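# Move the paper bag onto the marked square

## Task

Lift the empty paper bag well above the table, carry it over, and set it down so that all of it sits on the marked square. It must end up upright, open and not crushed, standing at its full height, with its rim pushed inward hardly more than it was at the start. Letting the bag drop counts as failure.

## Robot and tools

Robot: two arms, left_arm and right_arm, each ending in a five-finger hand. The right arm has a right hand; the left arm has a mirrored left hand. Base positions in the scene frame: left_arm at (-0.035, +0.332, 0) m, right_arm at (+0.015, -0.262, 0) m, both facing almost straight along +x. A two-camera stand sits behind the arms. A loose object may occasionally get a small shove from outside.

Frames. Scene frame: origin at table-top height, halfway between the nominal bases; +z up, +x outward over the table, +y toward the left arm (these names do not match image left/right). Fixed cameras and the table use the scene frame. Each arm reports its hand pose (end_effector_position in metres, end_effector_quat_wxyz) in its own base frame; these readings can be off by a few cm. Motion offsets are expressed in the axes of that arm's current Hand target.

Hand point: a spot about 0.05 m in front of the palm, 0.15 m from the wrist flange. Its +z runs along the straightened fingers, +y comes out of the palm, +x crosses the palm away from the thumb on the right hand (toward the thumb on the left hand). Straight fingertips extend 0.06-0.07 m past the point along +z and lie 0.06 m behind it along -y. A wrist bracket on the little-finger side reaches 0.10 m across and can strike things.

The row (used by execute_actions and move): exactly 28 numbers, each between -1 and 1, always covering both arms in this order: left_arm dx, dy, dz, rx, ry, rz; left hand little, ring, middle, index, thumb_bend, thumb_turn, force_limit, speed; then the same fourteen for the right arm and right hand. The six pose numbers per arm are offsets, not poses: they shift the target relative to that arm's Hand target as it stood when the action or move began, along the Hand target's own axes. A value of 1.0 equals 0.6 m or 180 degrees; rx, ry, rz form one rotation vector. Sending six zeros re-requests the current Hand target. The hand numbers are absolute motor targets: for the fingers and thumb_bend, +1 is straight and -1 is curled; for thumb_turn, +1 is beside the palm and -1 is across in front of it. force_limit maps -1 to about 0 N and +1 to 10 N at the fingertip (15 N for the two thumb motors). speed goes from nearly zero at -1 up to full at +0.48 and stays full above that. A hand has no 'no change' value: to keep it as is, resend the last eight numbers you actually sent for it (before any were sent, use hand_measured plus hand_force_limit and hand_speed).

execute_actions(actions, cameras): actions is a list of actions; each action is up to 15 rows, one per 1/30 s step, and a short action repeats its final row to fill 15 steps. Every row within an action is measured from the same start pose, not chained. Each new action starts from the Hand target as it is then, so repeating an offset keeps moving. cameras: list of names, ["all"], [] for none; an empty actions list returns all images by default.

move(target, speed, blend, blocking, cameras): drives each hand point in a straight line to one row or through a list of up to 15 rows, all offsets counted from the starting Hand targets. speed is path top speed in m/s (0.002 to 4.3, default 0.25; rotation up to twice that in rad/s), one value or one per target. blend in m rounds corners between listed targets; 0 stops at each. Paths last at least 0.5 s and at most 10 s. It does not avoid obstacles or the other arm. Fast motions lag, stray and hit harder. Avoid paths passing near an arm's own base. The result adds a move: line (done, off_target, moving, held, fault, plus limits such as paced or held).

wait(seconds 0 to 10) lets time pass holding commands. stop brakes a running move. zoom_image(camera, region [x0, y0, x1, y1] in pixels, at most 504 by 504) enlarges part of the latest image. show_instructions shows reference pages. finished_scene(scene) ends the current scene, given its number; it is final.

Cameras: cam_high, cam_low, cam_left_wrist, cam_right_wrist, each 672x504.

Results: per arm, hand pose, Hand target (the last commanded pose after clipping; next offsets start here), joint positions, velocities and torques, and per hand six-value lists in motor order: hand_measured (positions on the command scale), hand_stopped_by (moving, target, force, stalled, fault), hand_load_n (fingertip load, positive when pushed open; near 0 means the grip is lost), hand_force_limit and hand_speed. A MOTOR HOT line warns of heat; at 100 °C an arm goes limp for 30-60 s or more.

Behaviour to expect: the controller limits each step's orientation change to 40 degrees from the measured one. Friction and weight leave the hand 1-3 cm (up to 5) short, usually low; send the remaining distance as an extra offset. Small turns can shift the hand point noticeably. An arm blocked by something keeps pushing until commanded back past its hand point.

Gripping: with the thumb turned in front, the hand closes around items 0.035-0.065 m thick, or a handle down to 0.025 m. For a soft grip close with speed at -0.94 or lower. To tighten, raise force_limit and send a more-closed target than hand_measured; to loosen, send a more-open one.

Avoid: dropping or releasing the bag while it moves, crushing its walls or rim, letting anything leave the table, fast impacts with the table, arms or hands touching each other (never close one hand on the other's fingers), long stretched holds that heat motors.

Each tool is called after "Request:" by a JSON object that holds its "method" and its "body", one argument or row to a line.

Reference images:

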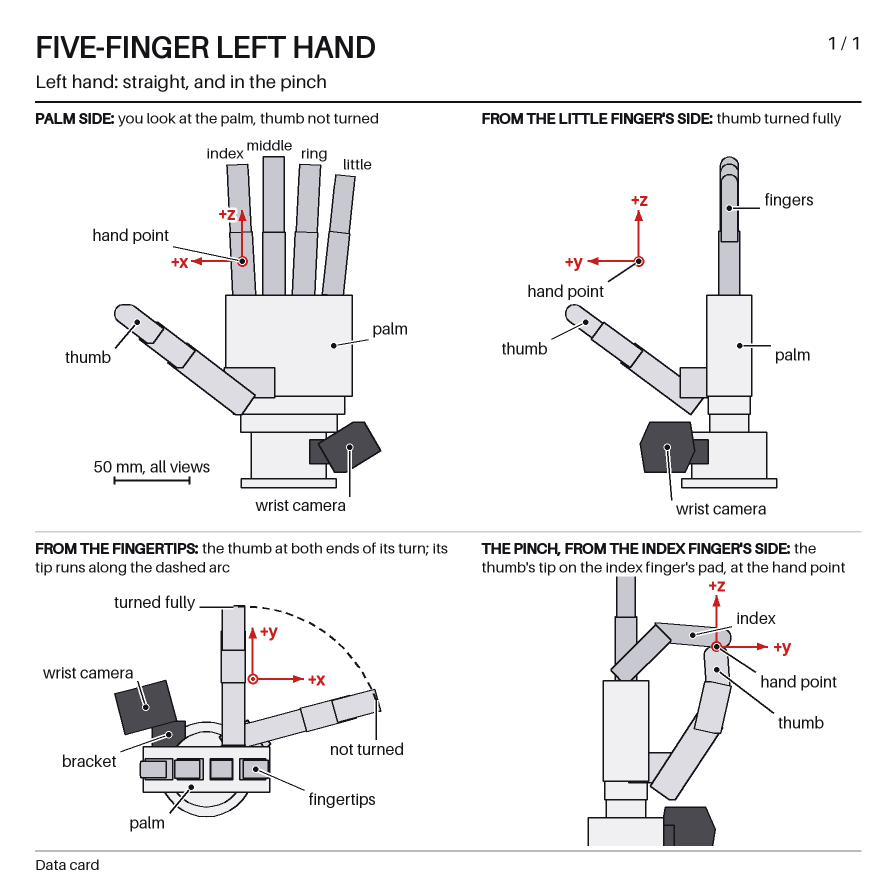

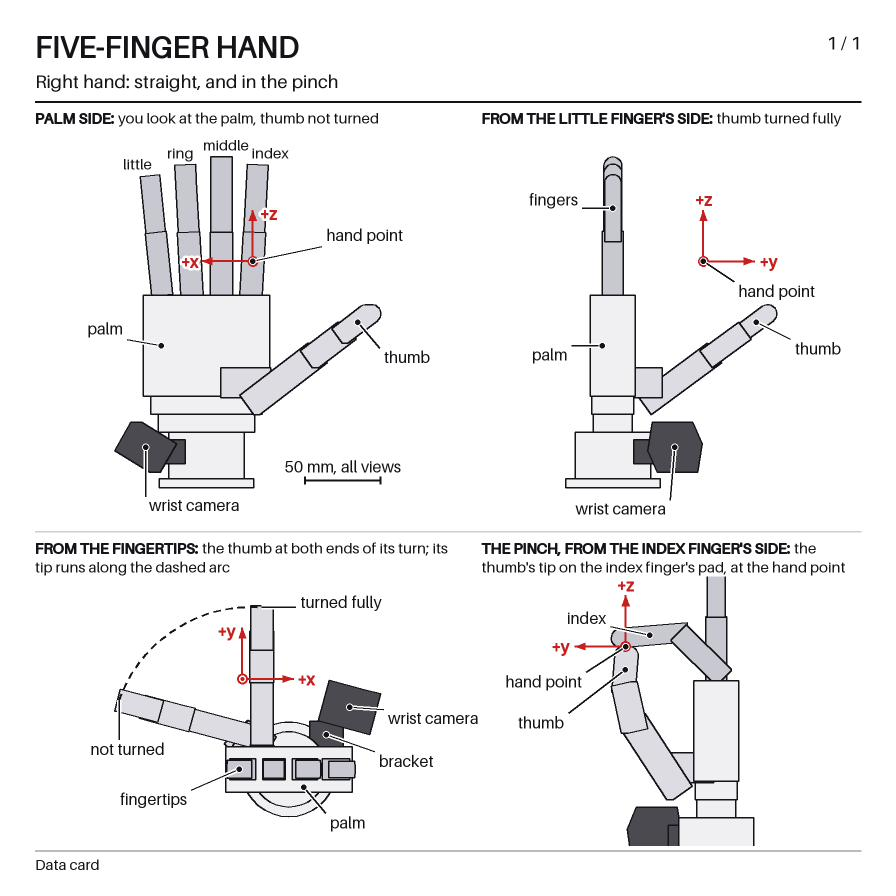

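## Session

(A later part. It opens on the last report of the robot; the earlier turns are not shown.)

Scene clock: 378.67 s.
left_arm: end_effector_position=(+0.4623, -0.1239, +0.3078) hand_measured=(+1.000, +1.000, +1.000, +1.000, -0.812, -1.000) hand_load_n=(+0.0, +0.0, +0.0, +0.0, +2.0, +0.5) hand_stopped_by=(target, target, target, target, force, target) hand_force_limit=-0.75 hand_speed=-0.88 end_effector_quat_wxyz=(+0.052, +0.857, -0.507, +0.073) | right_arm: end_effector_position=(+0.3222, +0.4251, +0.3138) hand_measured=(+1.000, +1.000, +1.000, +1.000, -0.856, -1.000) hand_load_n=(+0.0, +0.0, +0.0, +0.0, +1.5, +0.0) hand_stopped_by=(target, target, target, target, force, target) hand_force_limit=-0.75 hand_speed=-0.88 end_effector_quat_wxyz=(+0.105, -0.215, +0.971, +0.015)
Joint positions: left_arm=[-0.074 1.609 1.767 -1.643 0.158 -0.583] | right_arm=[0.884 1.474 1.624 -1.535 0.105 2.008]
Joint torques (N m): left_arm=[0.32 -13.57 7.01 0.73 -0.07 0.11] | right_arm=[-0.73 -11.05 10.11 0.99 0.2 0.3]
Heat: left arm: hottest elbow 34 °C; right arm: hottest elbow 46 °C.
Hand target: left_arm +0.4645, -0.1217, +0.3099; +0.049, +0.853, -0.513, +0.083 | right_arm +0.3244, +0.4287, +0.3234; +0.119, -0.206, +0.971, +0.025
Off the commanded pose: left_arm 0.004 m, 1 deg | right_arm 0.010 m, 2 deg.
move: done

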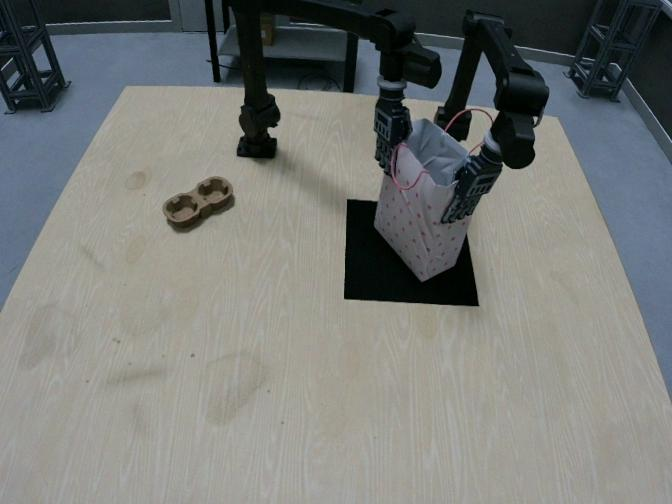

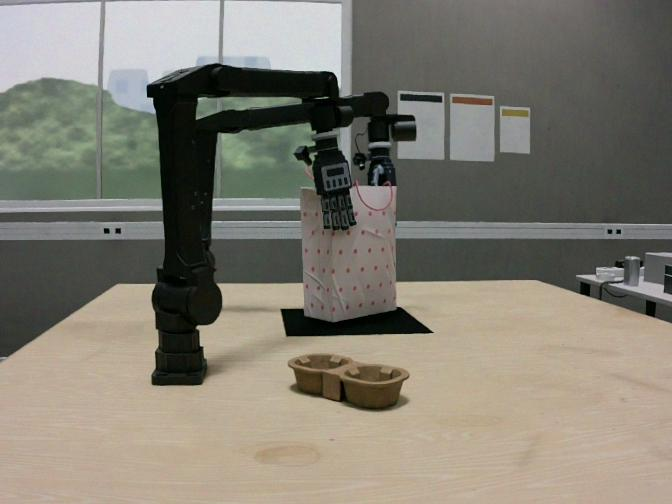

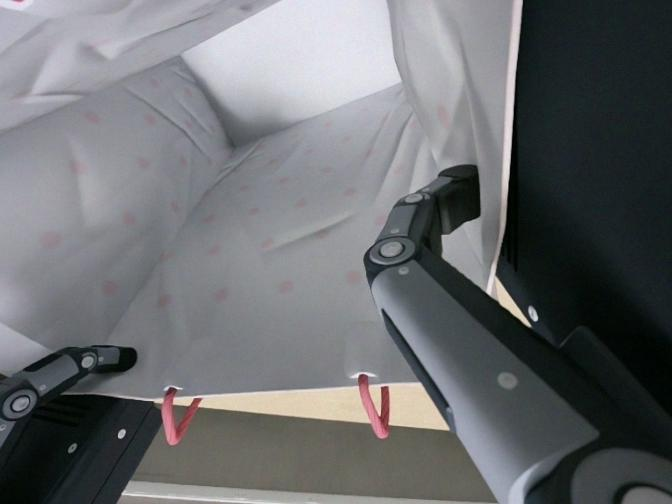

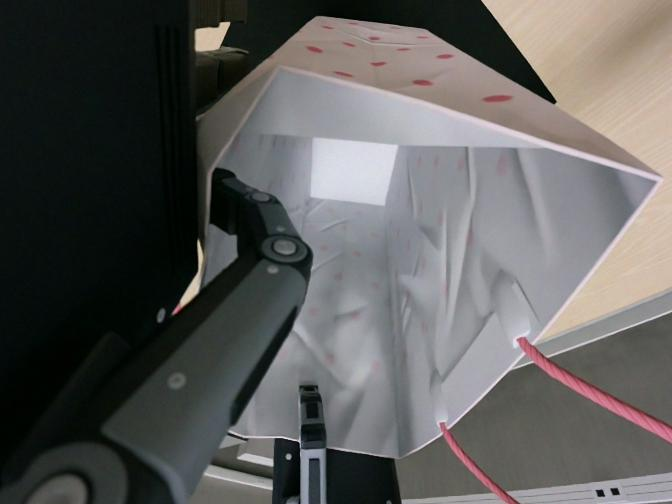

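Request:
{"method": "move", "body": {
  "target": [-0.0041,0,0.0213,0,0,0,1,1,1,1,-1,-1,-0.75,-0.88, 0.0052,0,0.021,0,0,0,1,1,1,1,-1,-1,-0.75,-0.88],
  "speed": 0.03,
  "cameras": ["all"]
}}

Request:
{"method": "zoom_image", "body": {
  "camera": "cam_low",
  "region": [260, 140, 460, 360]
}}

Request:
{"method": "zoom_image", "body": {
  "camera": "cam_high",
  "region": [300, 60, 530, 340]
}}

Scene clock: 386.20 s.
left_arm: end_effector_position=(+0.4632, -0.1239, +0.2928) hand_measured=(+1.000, +1.000, +1.000, +1.000, -0.812, -1.000) hand_load_n=(+0.0, +0.0, +0.0, +0.0, +1.5, +0.5) hand_stopped_by=(target, target, target, target, force, target) hand_force_limit=-0.75 hand_speed=-0.88 end_effector_quat_wxyz=(+0.053, +0.857, -0.507, +0.071) | right_arm: end_effector_position=(+0.3227, +0.4256, +0.2988) hand_measured=(+1.000, +1.000, +1.000, +1.000, -0.856, -1.000) hand_load_n=(+0.0, +0.0, +0.0, +0.0, +1.5, +0.0) hand_stopped_by=(target, target, target, target, force, target) hand_force_limit=-0.75 hand_speed=-0.88 end_effector_quat_wxyz=(+0.103, -0.216, +0.971, +0.014)
Joint positions: left_arm=[-0.074 1.609 1.727 -1.607 0.158 -0.583] | right_arm=[0.884 1.474 1.585 -1.501 0.105 2.008]
Joint torques (N m): left_arm=[0.32 -13.98 7.06 0.72 -0.07 0.11] | right_arm=[-0.73 -11.46 10.13 0.96 0.2 0.3]
Heat: left arm: hottest elbow 34 °C; right arm: hottest elbow 46 °C.
Hand target: left_arm +0.4646, -0.1218, +0.2969; +0.049, +0.853, -0.513, +0.083 | right_arm +0.3244, +0.4287, +0.3104; +0.119, -0.206, +0.971, +0.025
Off the commanded pose: left_arm 0.005 m, 2 deg | right_arm 0.012 m, 3 deg.
move: off_target (right_arm)

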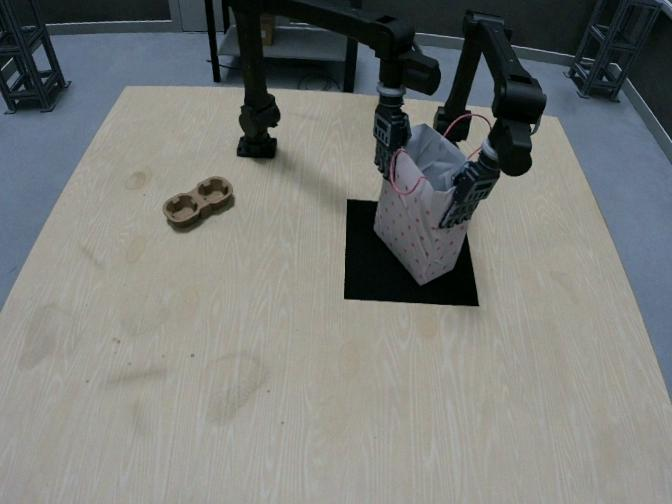

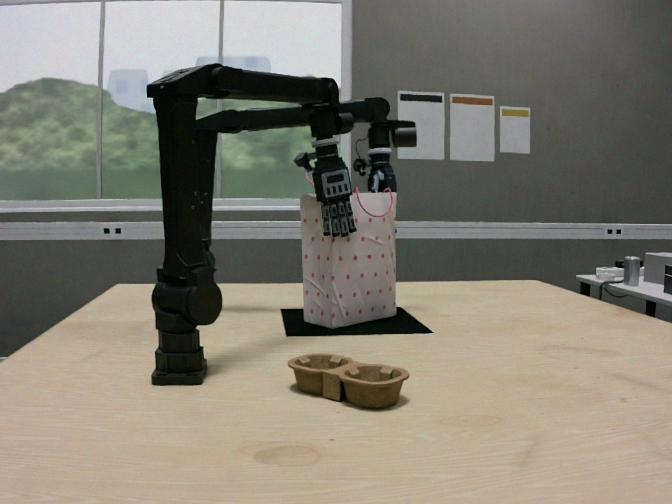

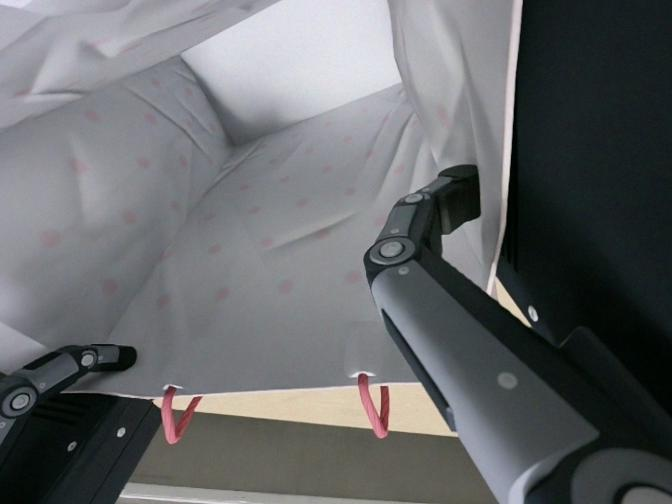

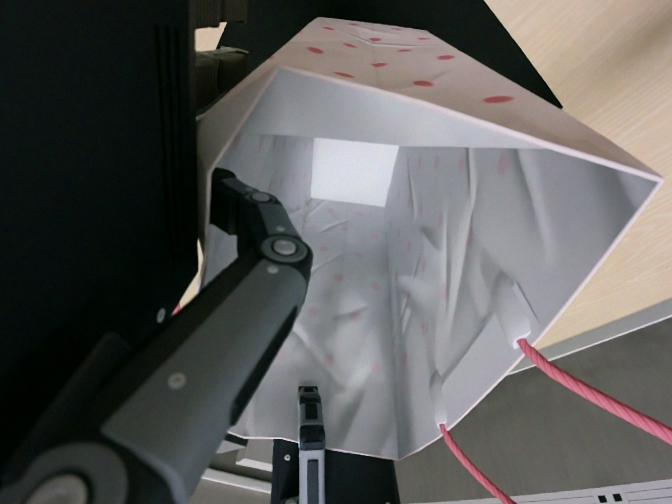

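Scaled by 2.291 from the camera's 672x504 image, which has a finer 960x720 frame.

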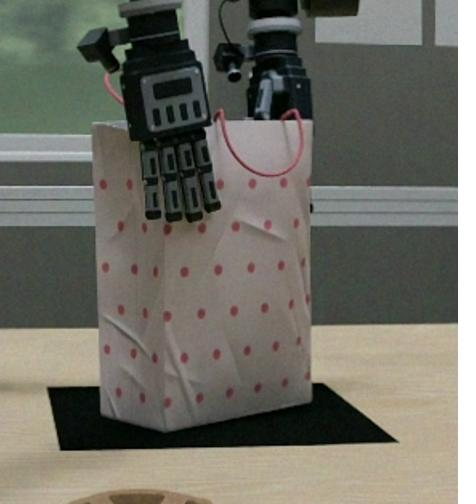

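Scaled by 1.800 from the camera's 672x504 image, which has a finer 960x720 frame.

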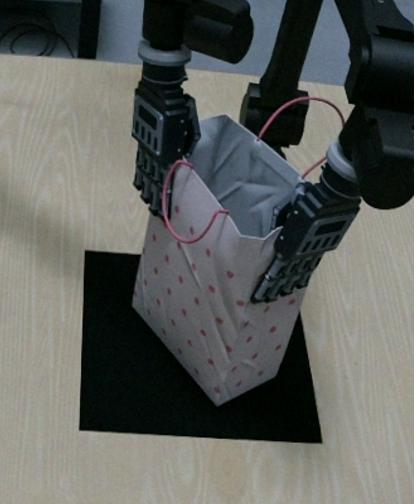

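Request:
{"method": "move", "body": {
  "target": [0,0,0,0,0,0,1,1,1,1,0.1,-1,-0.75,-0.8, 0,0,0,0,0,0,1,1,1,1,0.1,-1,-0.75,-0.8],
  "speed": 0.03,
  "cameras": ["all"]
}}

Request:
{"method": "zoom_image", "body": {
  "camera": "cam_high",
  "region": [300, 60, 530, 340]
}}

Scene clock: 395.87 s.
left_arm: end_effector_position=(+0.4630, -0.1238, +0.2927) hand_measured=(+1.000, +1.000, +1.000, +1.000, +0.100, -1.000) hand_load_n=(+0.0, +0.0, +0.0, +0.0, +0.0, +0.0) hand_stopped_by=(target, target, target, target, target, target) hand_force_limit=-0.75 hand_speed=-0.80 end_effector_quat_wxyz=(+0.053, +0.857, -0.508, +0.071) | right_arm: end_effector_position=(+0.3252, +0.4247, +0.2991) hand_measured=(+1.000, +1.000, +1.000, +1.000, +0.100, -1.000) hand_load_n=(+0.0, +0.0, +0.0, +0.0, +0.0, +0.0) hand_stopped_by=(target, target, target, target, target, target) hand_force_limit=-0.75 hand_speed=-0.80 end_effector_quat_wxyz=(+0.104, -0.213, +0.971, +0.015)
Joint positions: left_arm=[-0.074 1.609 1.727 -1.607 0.158 -0.58] | right_arm=[0.879 1.474 1.585 -1.498 0.105 2.008]
Joint torques (N m): left_arm=[0.32 -13.98 7.02 0.72 -0.06 0.09] | right_arm=[-0.73 -11.46 10.13 0.88 0.16 0.29]
Heat: left arm: hottest elbow 34 °C; right arm: hottest elbow 45 °C.
Hand target: left_arm +0.4646, -0.1218, +0.2969; +0.049, +0.853, -0.513, +0.083 | right_arm +0.3244, +0.4287, +0.3104; +0.119, -0.206, +0.971, +0.025
Off the commanded pose: left_arm 0.005 m, 2 deg | right_arm 0.012 m, 2 deg.
move: off_target (right_arm)

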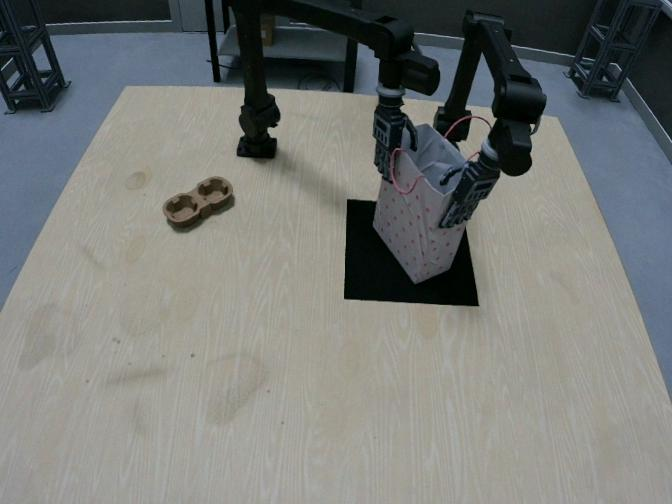

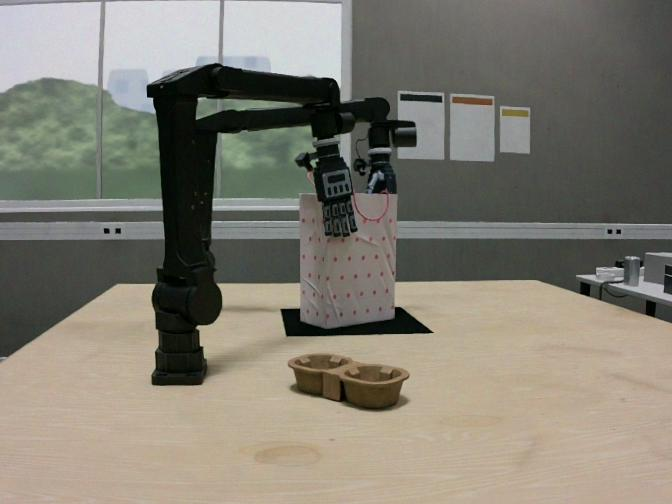

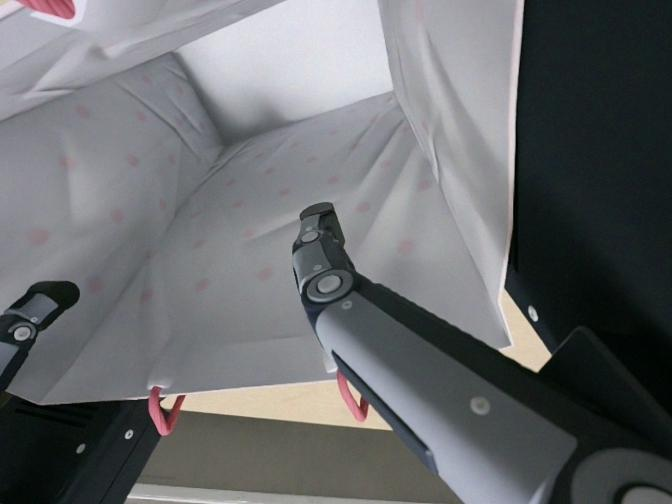

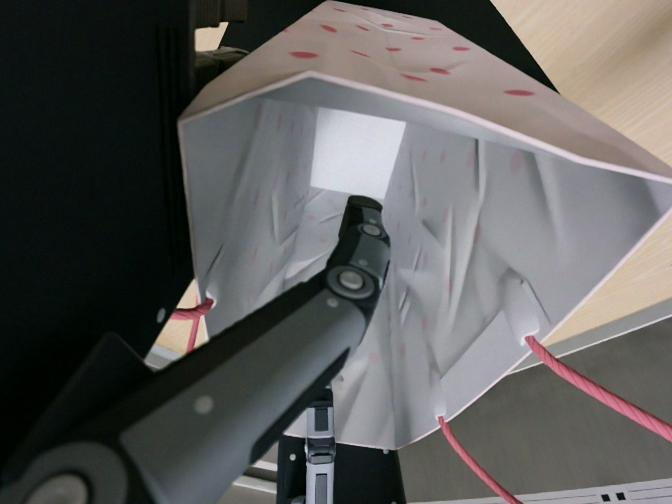

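Scaled by 1.800 from the camera's 672x504 image, which has a finer 960x720 frame.

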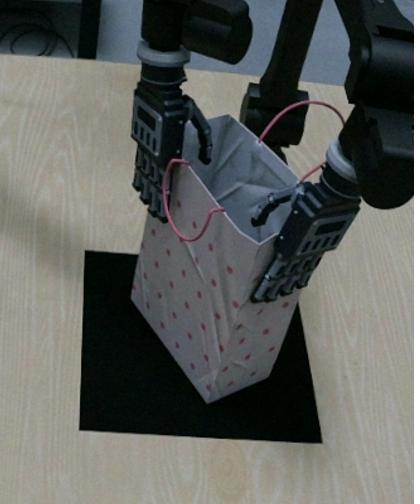

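Request:
{"method": "move", "body": {
  "target": [0.0159,0,-0.0818,0,0,0,1,1,1,1,0.1,-1,-0.75,-0.8, -0.0201,0,-0.0808,0,0,0,1,1,1,1,0.1,-1,-0.75,-0.8],
  "speed": 0.06,
  "cameras": ["all"]
}}

Request:
{"method": "zoom_image", "body": {
  "camera": "cam_high",
  "region": [300, 60, 530, 340]
}}

Scene clock: 401.17 s.
left_arm: end_effector_position=(+0.4563, -0.1236, +0.3168) hand_measured=(+1.000, +1.000, +1.000, +1.000, +0.100, -1.000) hand_load_n=(+0.0, +0.0, +0.0, +0.0, +0.0, +0.0) hand_stopped_by=(target, target, target, target, target, target) hand_force_limit=-0.75 hand_speed=-0.80 end_effector_quat_wxyz=(+0.056, +0.857, -0.508, +0.066) | right_arm: end_effector_position=(+0.3199, +0.4185, +0.3383) hand_measured=(+1.000, +1.000, +1.000, +1.000, +0.100, -1.000) hand_load_n=(+0.0, +0.0, +0.0, +0.0, +0.0, +0.0) hand_stopped_by=(target, target, target, target, target, target) hand_force_limit=-0.75 hand_speed=-0.80 end_effector_quat_wxyz=(+0.102, -0.213, +0.972, +0.013)
Joint positions: left_arm=[-0.074 1.609 1.79 -1.683 0.16 -0.58] | right_arm=[0.879 1.474 1.691 -1.61 0.105 2.008]
Joint torques (N m): left_arm=[0.5 -14.15 11.67 -0.01 0.09 0.04] | right_arm=[-0.73 -9.52 14.6 0.01 0.15 0.29]
Heat: left arm: hottest elbow 34 °C; right arm: hottest elbow 45 °C.
Hand target: left_arm +0.4645, -0.1218, +0.3469; +0.049, +0.853, -0.513, +0.083 | right_arm +0.3243, +0.4287, +0.3603; +0.119, -0.206, +0.971, +0.025
Off the commanded pose: left_arm 0.031 m, 2 deg | right_arm 0.025 m, 3 deg.
joint sent to its limit (left arm) — joint 4 (wrist pitch), lower limit. The joint targets are off in position, not in orientation.
move: off_target (left_arm, right_arm)

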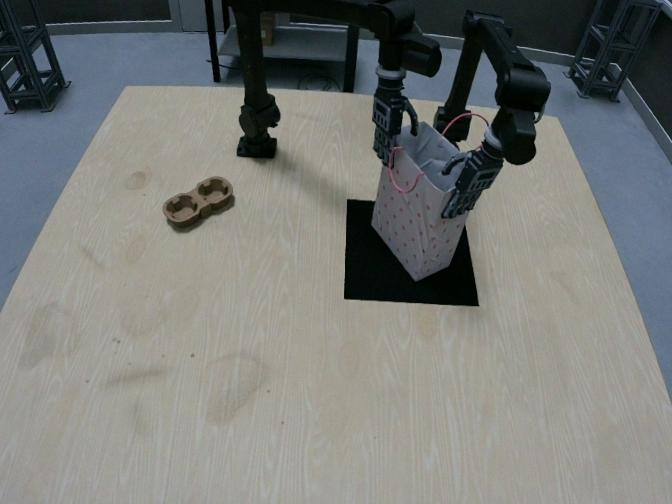

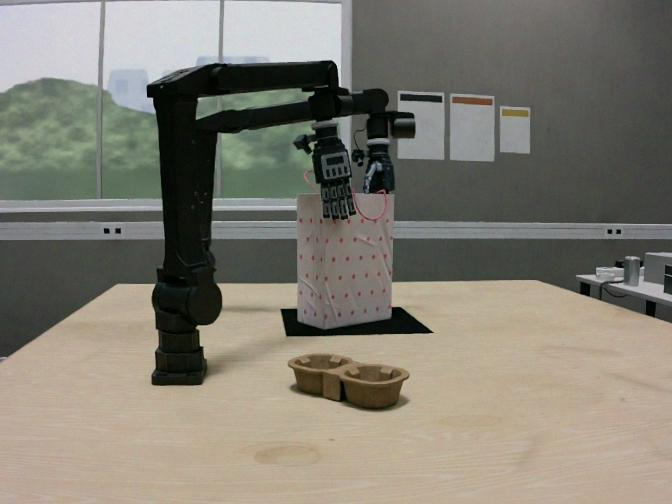

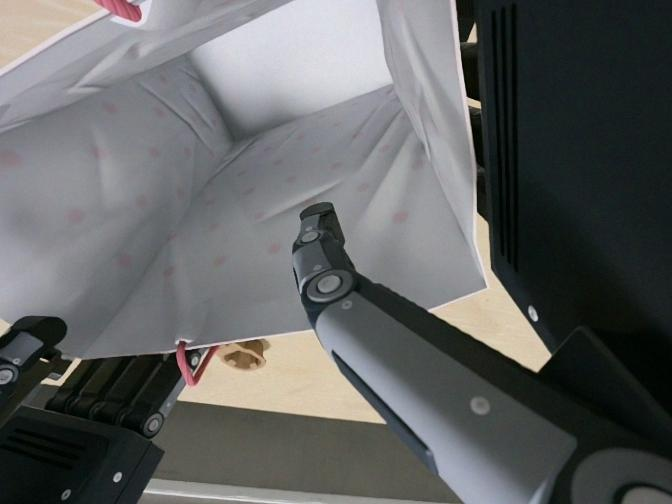

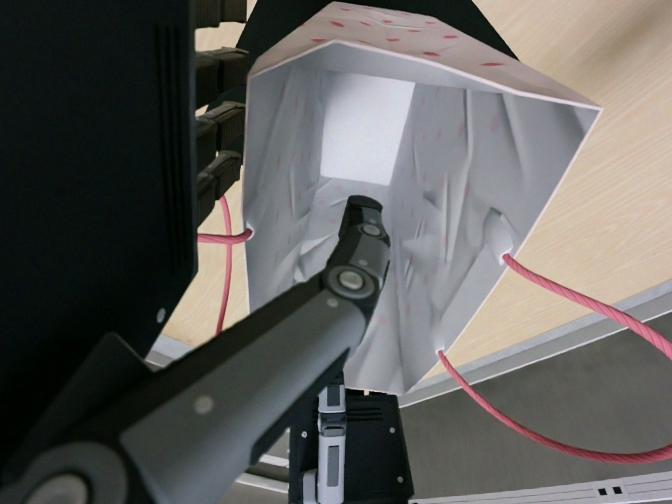

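Scaled by 1.800 from the camera's 672x504 image, which has a finer 960x720 frame.

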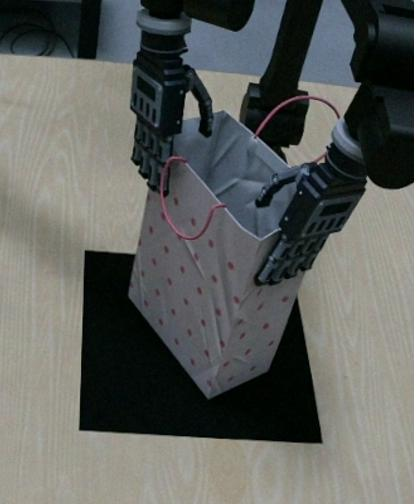

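Request:
{"method": "move", "body": {
  "target": [
    [0.0143,-0.02,-0.0737,0,0,0,1,1,1,1,0.1,-1,-0.75,-0.8, 0.0003,-0.01,-0.0323,0,0,0,1,1,1,1,0.1,-1,-0.75,-0.8],
    [0.0143,-0.12,-0.0737,0,0,0,1,1,1,1,0.1,-1,-0.75,-0.8, 0.0003,-0.11,-0.0323,0,0,0,1,1,1,1,0.1,-1,-0.75,-0.8]
  ],
  "speed": 0.06,
  "cameras": ["all"]
}}

Request:
{"method": "zoom_image", "body": {
  "camera": "cam_high",
  "region": [300, 60, 530, 340]
}}

Scene clock: 415.57 s.
left_arm: end_effector_position=(+0.5195, -0.0908, +0.3711) hand_measured=(+1.000, +1.000, +1.000, +1.000, +0.100, -1.000) hand_load_n=(+0.0, +0.0, +0.0, +0.0, +0.0, +0.0) hand_stopped_by=(target, target, target, target, target, target) hand_force_limit=-0.75 hand_speed=-0.80 end_effector_quat_wxyz=(+0.027, +0.859, -0.491, +0.147) | right_arm: end_effector_position=(+0.3477, +0.3703, +0.3660) hand_measured=(+1.000, +1.000, +1.000, +1.000, +0.100, -1.000) hand_load_n=(+0.0, +0.0, +0.0, +0.0, +0.0, +0.0) hand_stopped_by=(target, target, target, target, target, target) hand_force_limit=-0.75 hand_speed=-0.80 end_effector_quat_wxyz=(+0.104, -0.199, +0.974, +0.017)
Joint positions: left_arm=[0.007 1.694 2.035 -1.683 0.194 -0.548] | right_arm=[0.758 1.439 1.725 -1.661 0.08 1.918]
Joint torques (N m): left_arm=[0.32 -13.57 11.66 0.28 0.1 0.09] | right_arm=[-2.08 -11.22 9.85 0.62 -0.05 -0.11]
Heat: left arm: hottest elbow 35 °C; right arm: hottest elbow 47 °C.
Hand target: left_arm +0.5280, -0.0880, +0.3920; +0.049, +0.853, -0.513, +0.083 | right_arm +0.3466, +0.3665, +0.3792; +0.119, -0.206, +0.971, +0.025
Off the commanded pose: left_arm 0.023 m, 8 deg | right_arm 0.014 m, 2 deg.
joint sent to its limit (left arm) — joint 4 (wrist pitch), lower limit. The joint targets are off in position and orientation.
move: off_target (left_arm, right_arm)

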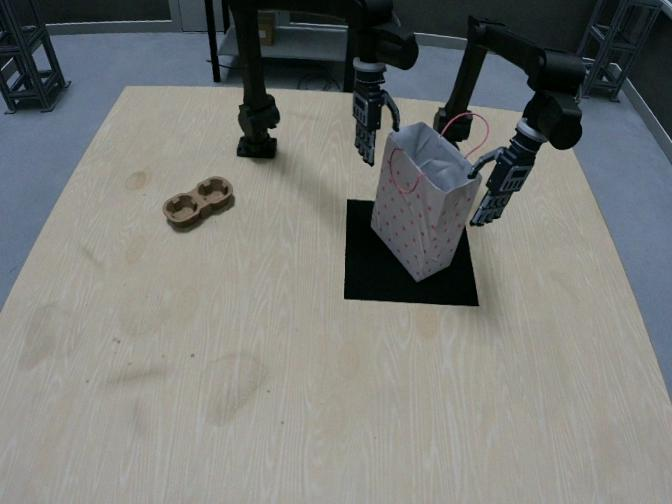

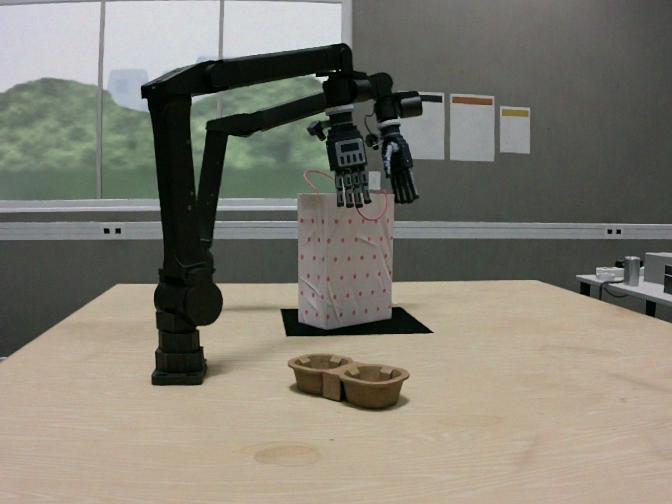

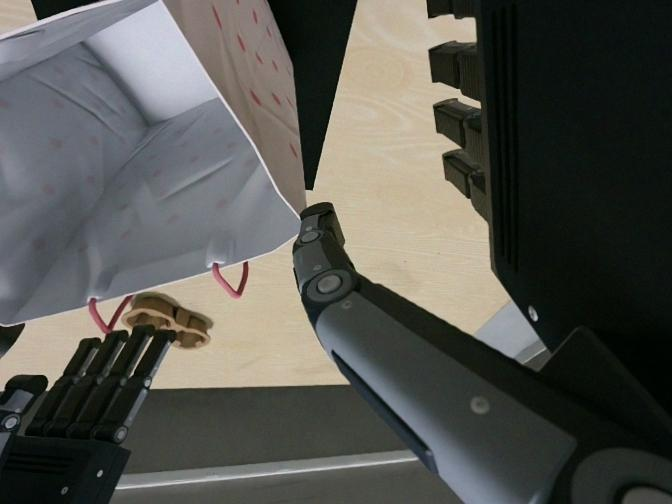

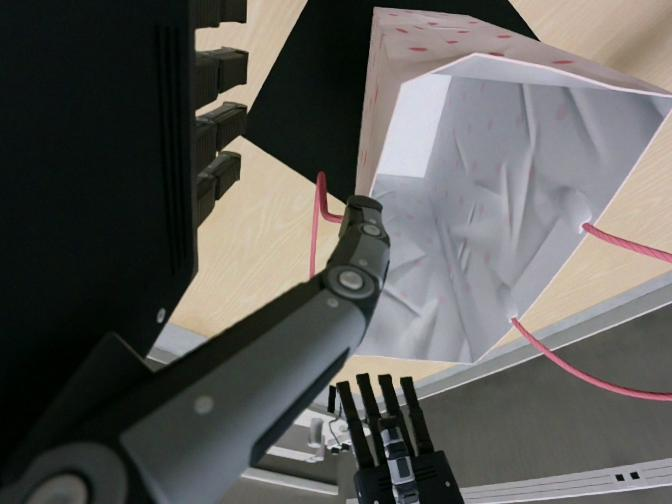

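Scaled by 1.800 from the camera's 672x504 image, which has a finer 960x720 frame.

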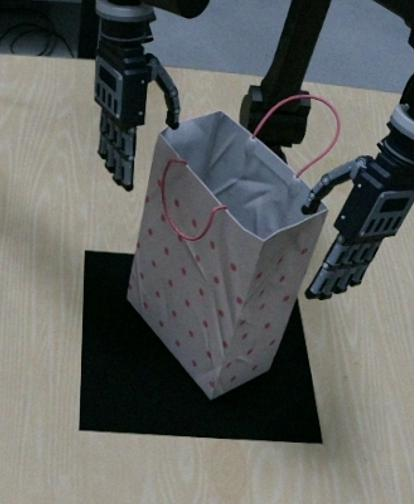

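Request:
{"method": "move", "body": {
  "target": [0.005,-0.13,-0.025,0,0,0,1,1,1,1,0.1,-1,-0.75,-0.8, 0.0,-0.13,-0.025,0,0,0,1,1,1,1,0.1,-1,-0.75,-0.8],
  "speed": 0.12,
  "cameras": ["all"]
}}

Request:
{"method": "zoom_image", "body": {
  "camera": "cam_high",
  "region": [300, 60, 530, 340]
}}

Request:
{"method": "zoom_image", "body": {
  "camera": "cam_low",
  "region": [260, 140, 460, 360]
}}

Scene clock: 420.50 s.
left_arm: end_effector_position=(+0.5905, -0.0557, +0.3873) hand_measured=(+1.000, +1.000, +1.000, +1.000, +0.100, -1.000) hand_load_n=(+0.0, +0.0, +0.0, +0.0, +0.0, +0.0) hand_stopped_by=(target, target, target, target, target, target) hand_force_limit=-0.75 hand_speed=-0.80 end_effector_quat_wxyz=(+0.005, +0.858, -0.475, +0.193) | right_arm: end_effector_position=(+0.3800, +0.2979, +0.3824) hand_measured=(+1.000, +1.000, +1.000, +1.000, +0.100, -1.000) hand_load_n=(+0.0, +0.0, +0.0, +0.0, +0.0, +0.0) hand_stopped_by=(target, target, target, target, target, target) hand_force_limit=-0.75 hand_speed=-0.80 end_effector_quat_wxyz=(+0.110, -0.198, +0.974, +0.019)
Joint positions: left_arm=[0.071 1.856 2.296 -1.684 0.217 -0.524] | right_arm=[0.571 1.39 1.716 -1.676 0.043 1.735]
Joint torques (N m): left_arm=[0.21 -15.85 11.45 0.49 0.12 0.08] | right_arm=[-2.14 -10.34 10.07 0.06 -0.09 -0.11]
Heat: left arm: hottest elbow 35 °C; right arm: hottest elbow 46 °C.
Hand target: left_arm +0.5969, -0.0515, +0.4074; +0.049, +0.853, -0.513, +0.083 | right_arm +0.3749, +0.2937, +0.3938; +0.119, -0.206, +0.971, +0.025
Off the commanded pose: left_arm 0.022 m, 14 deg | right_arm 0.013 m, 2 deg.
joint sent to its limit (left arm) — joint 4 (wrist pitch), lower limit. The joint targets are off in position and orientation.
move: off_target (left_arm, right_arm)

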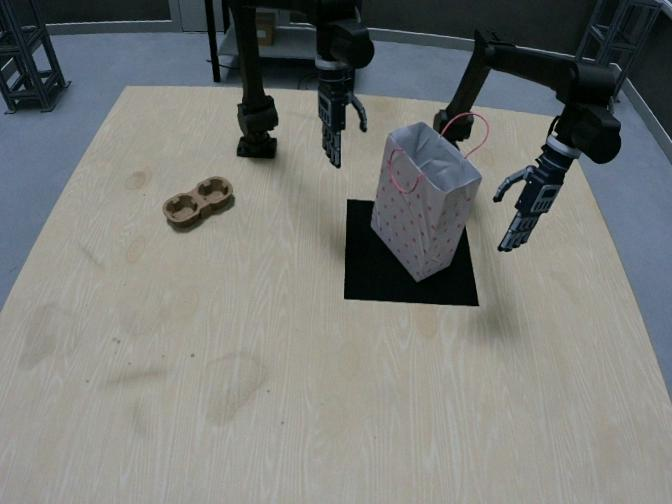

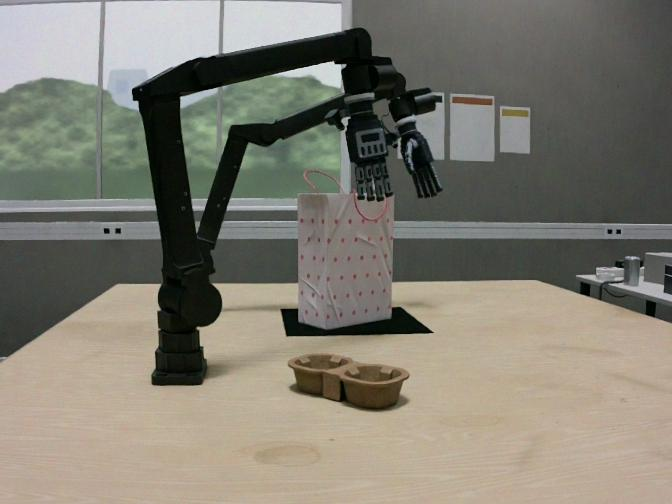

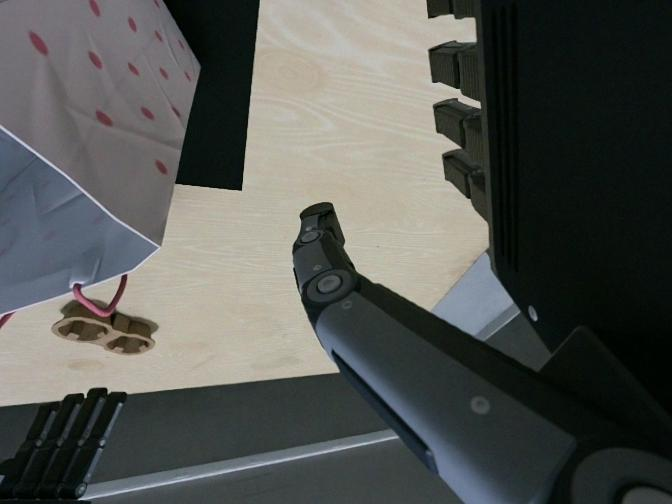

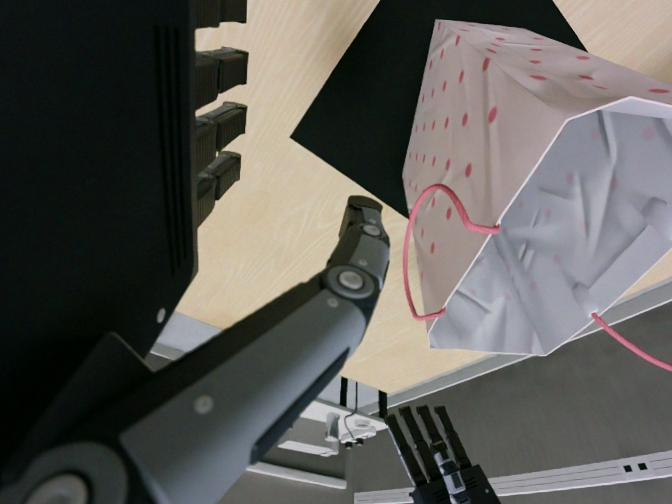

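Scaled by 1.800 from the camera's 672x504 image, which has a finer 960x720 frame.

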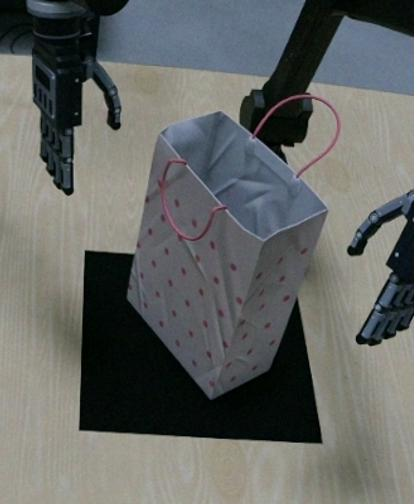

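Scaled by 2.291 from the camera's 672x504 image, which has a finer 960x720 frame.

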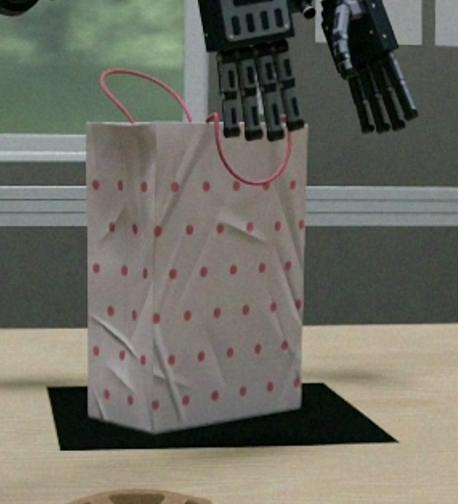

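Request:
{"method": "finished_scene", "body": {
  "scene": 2
}}

The scene is finished: the task was done.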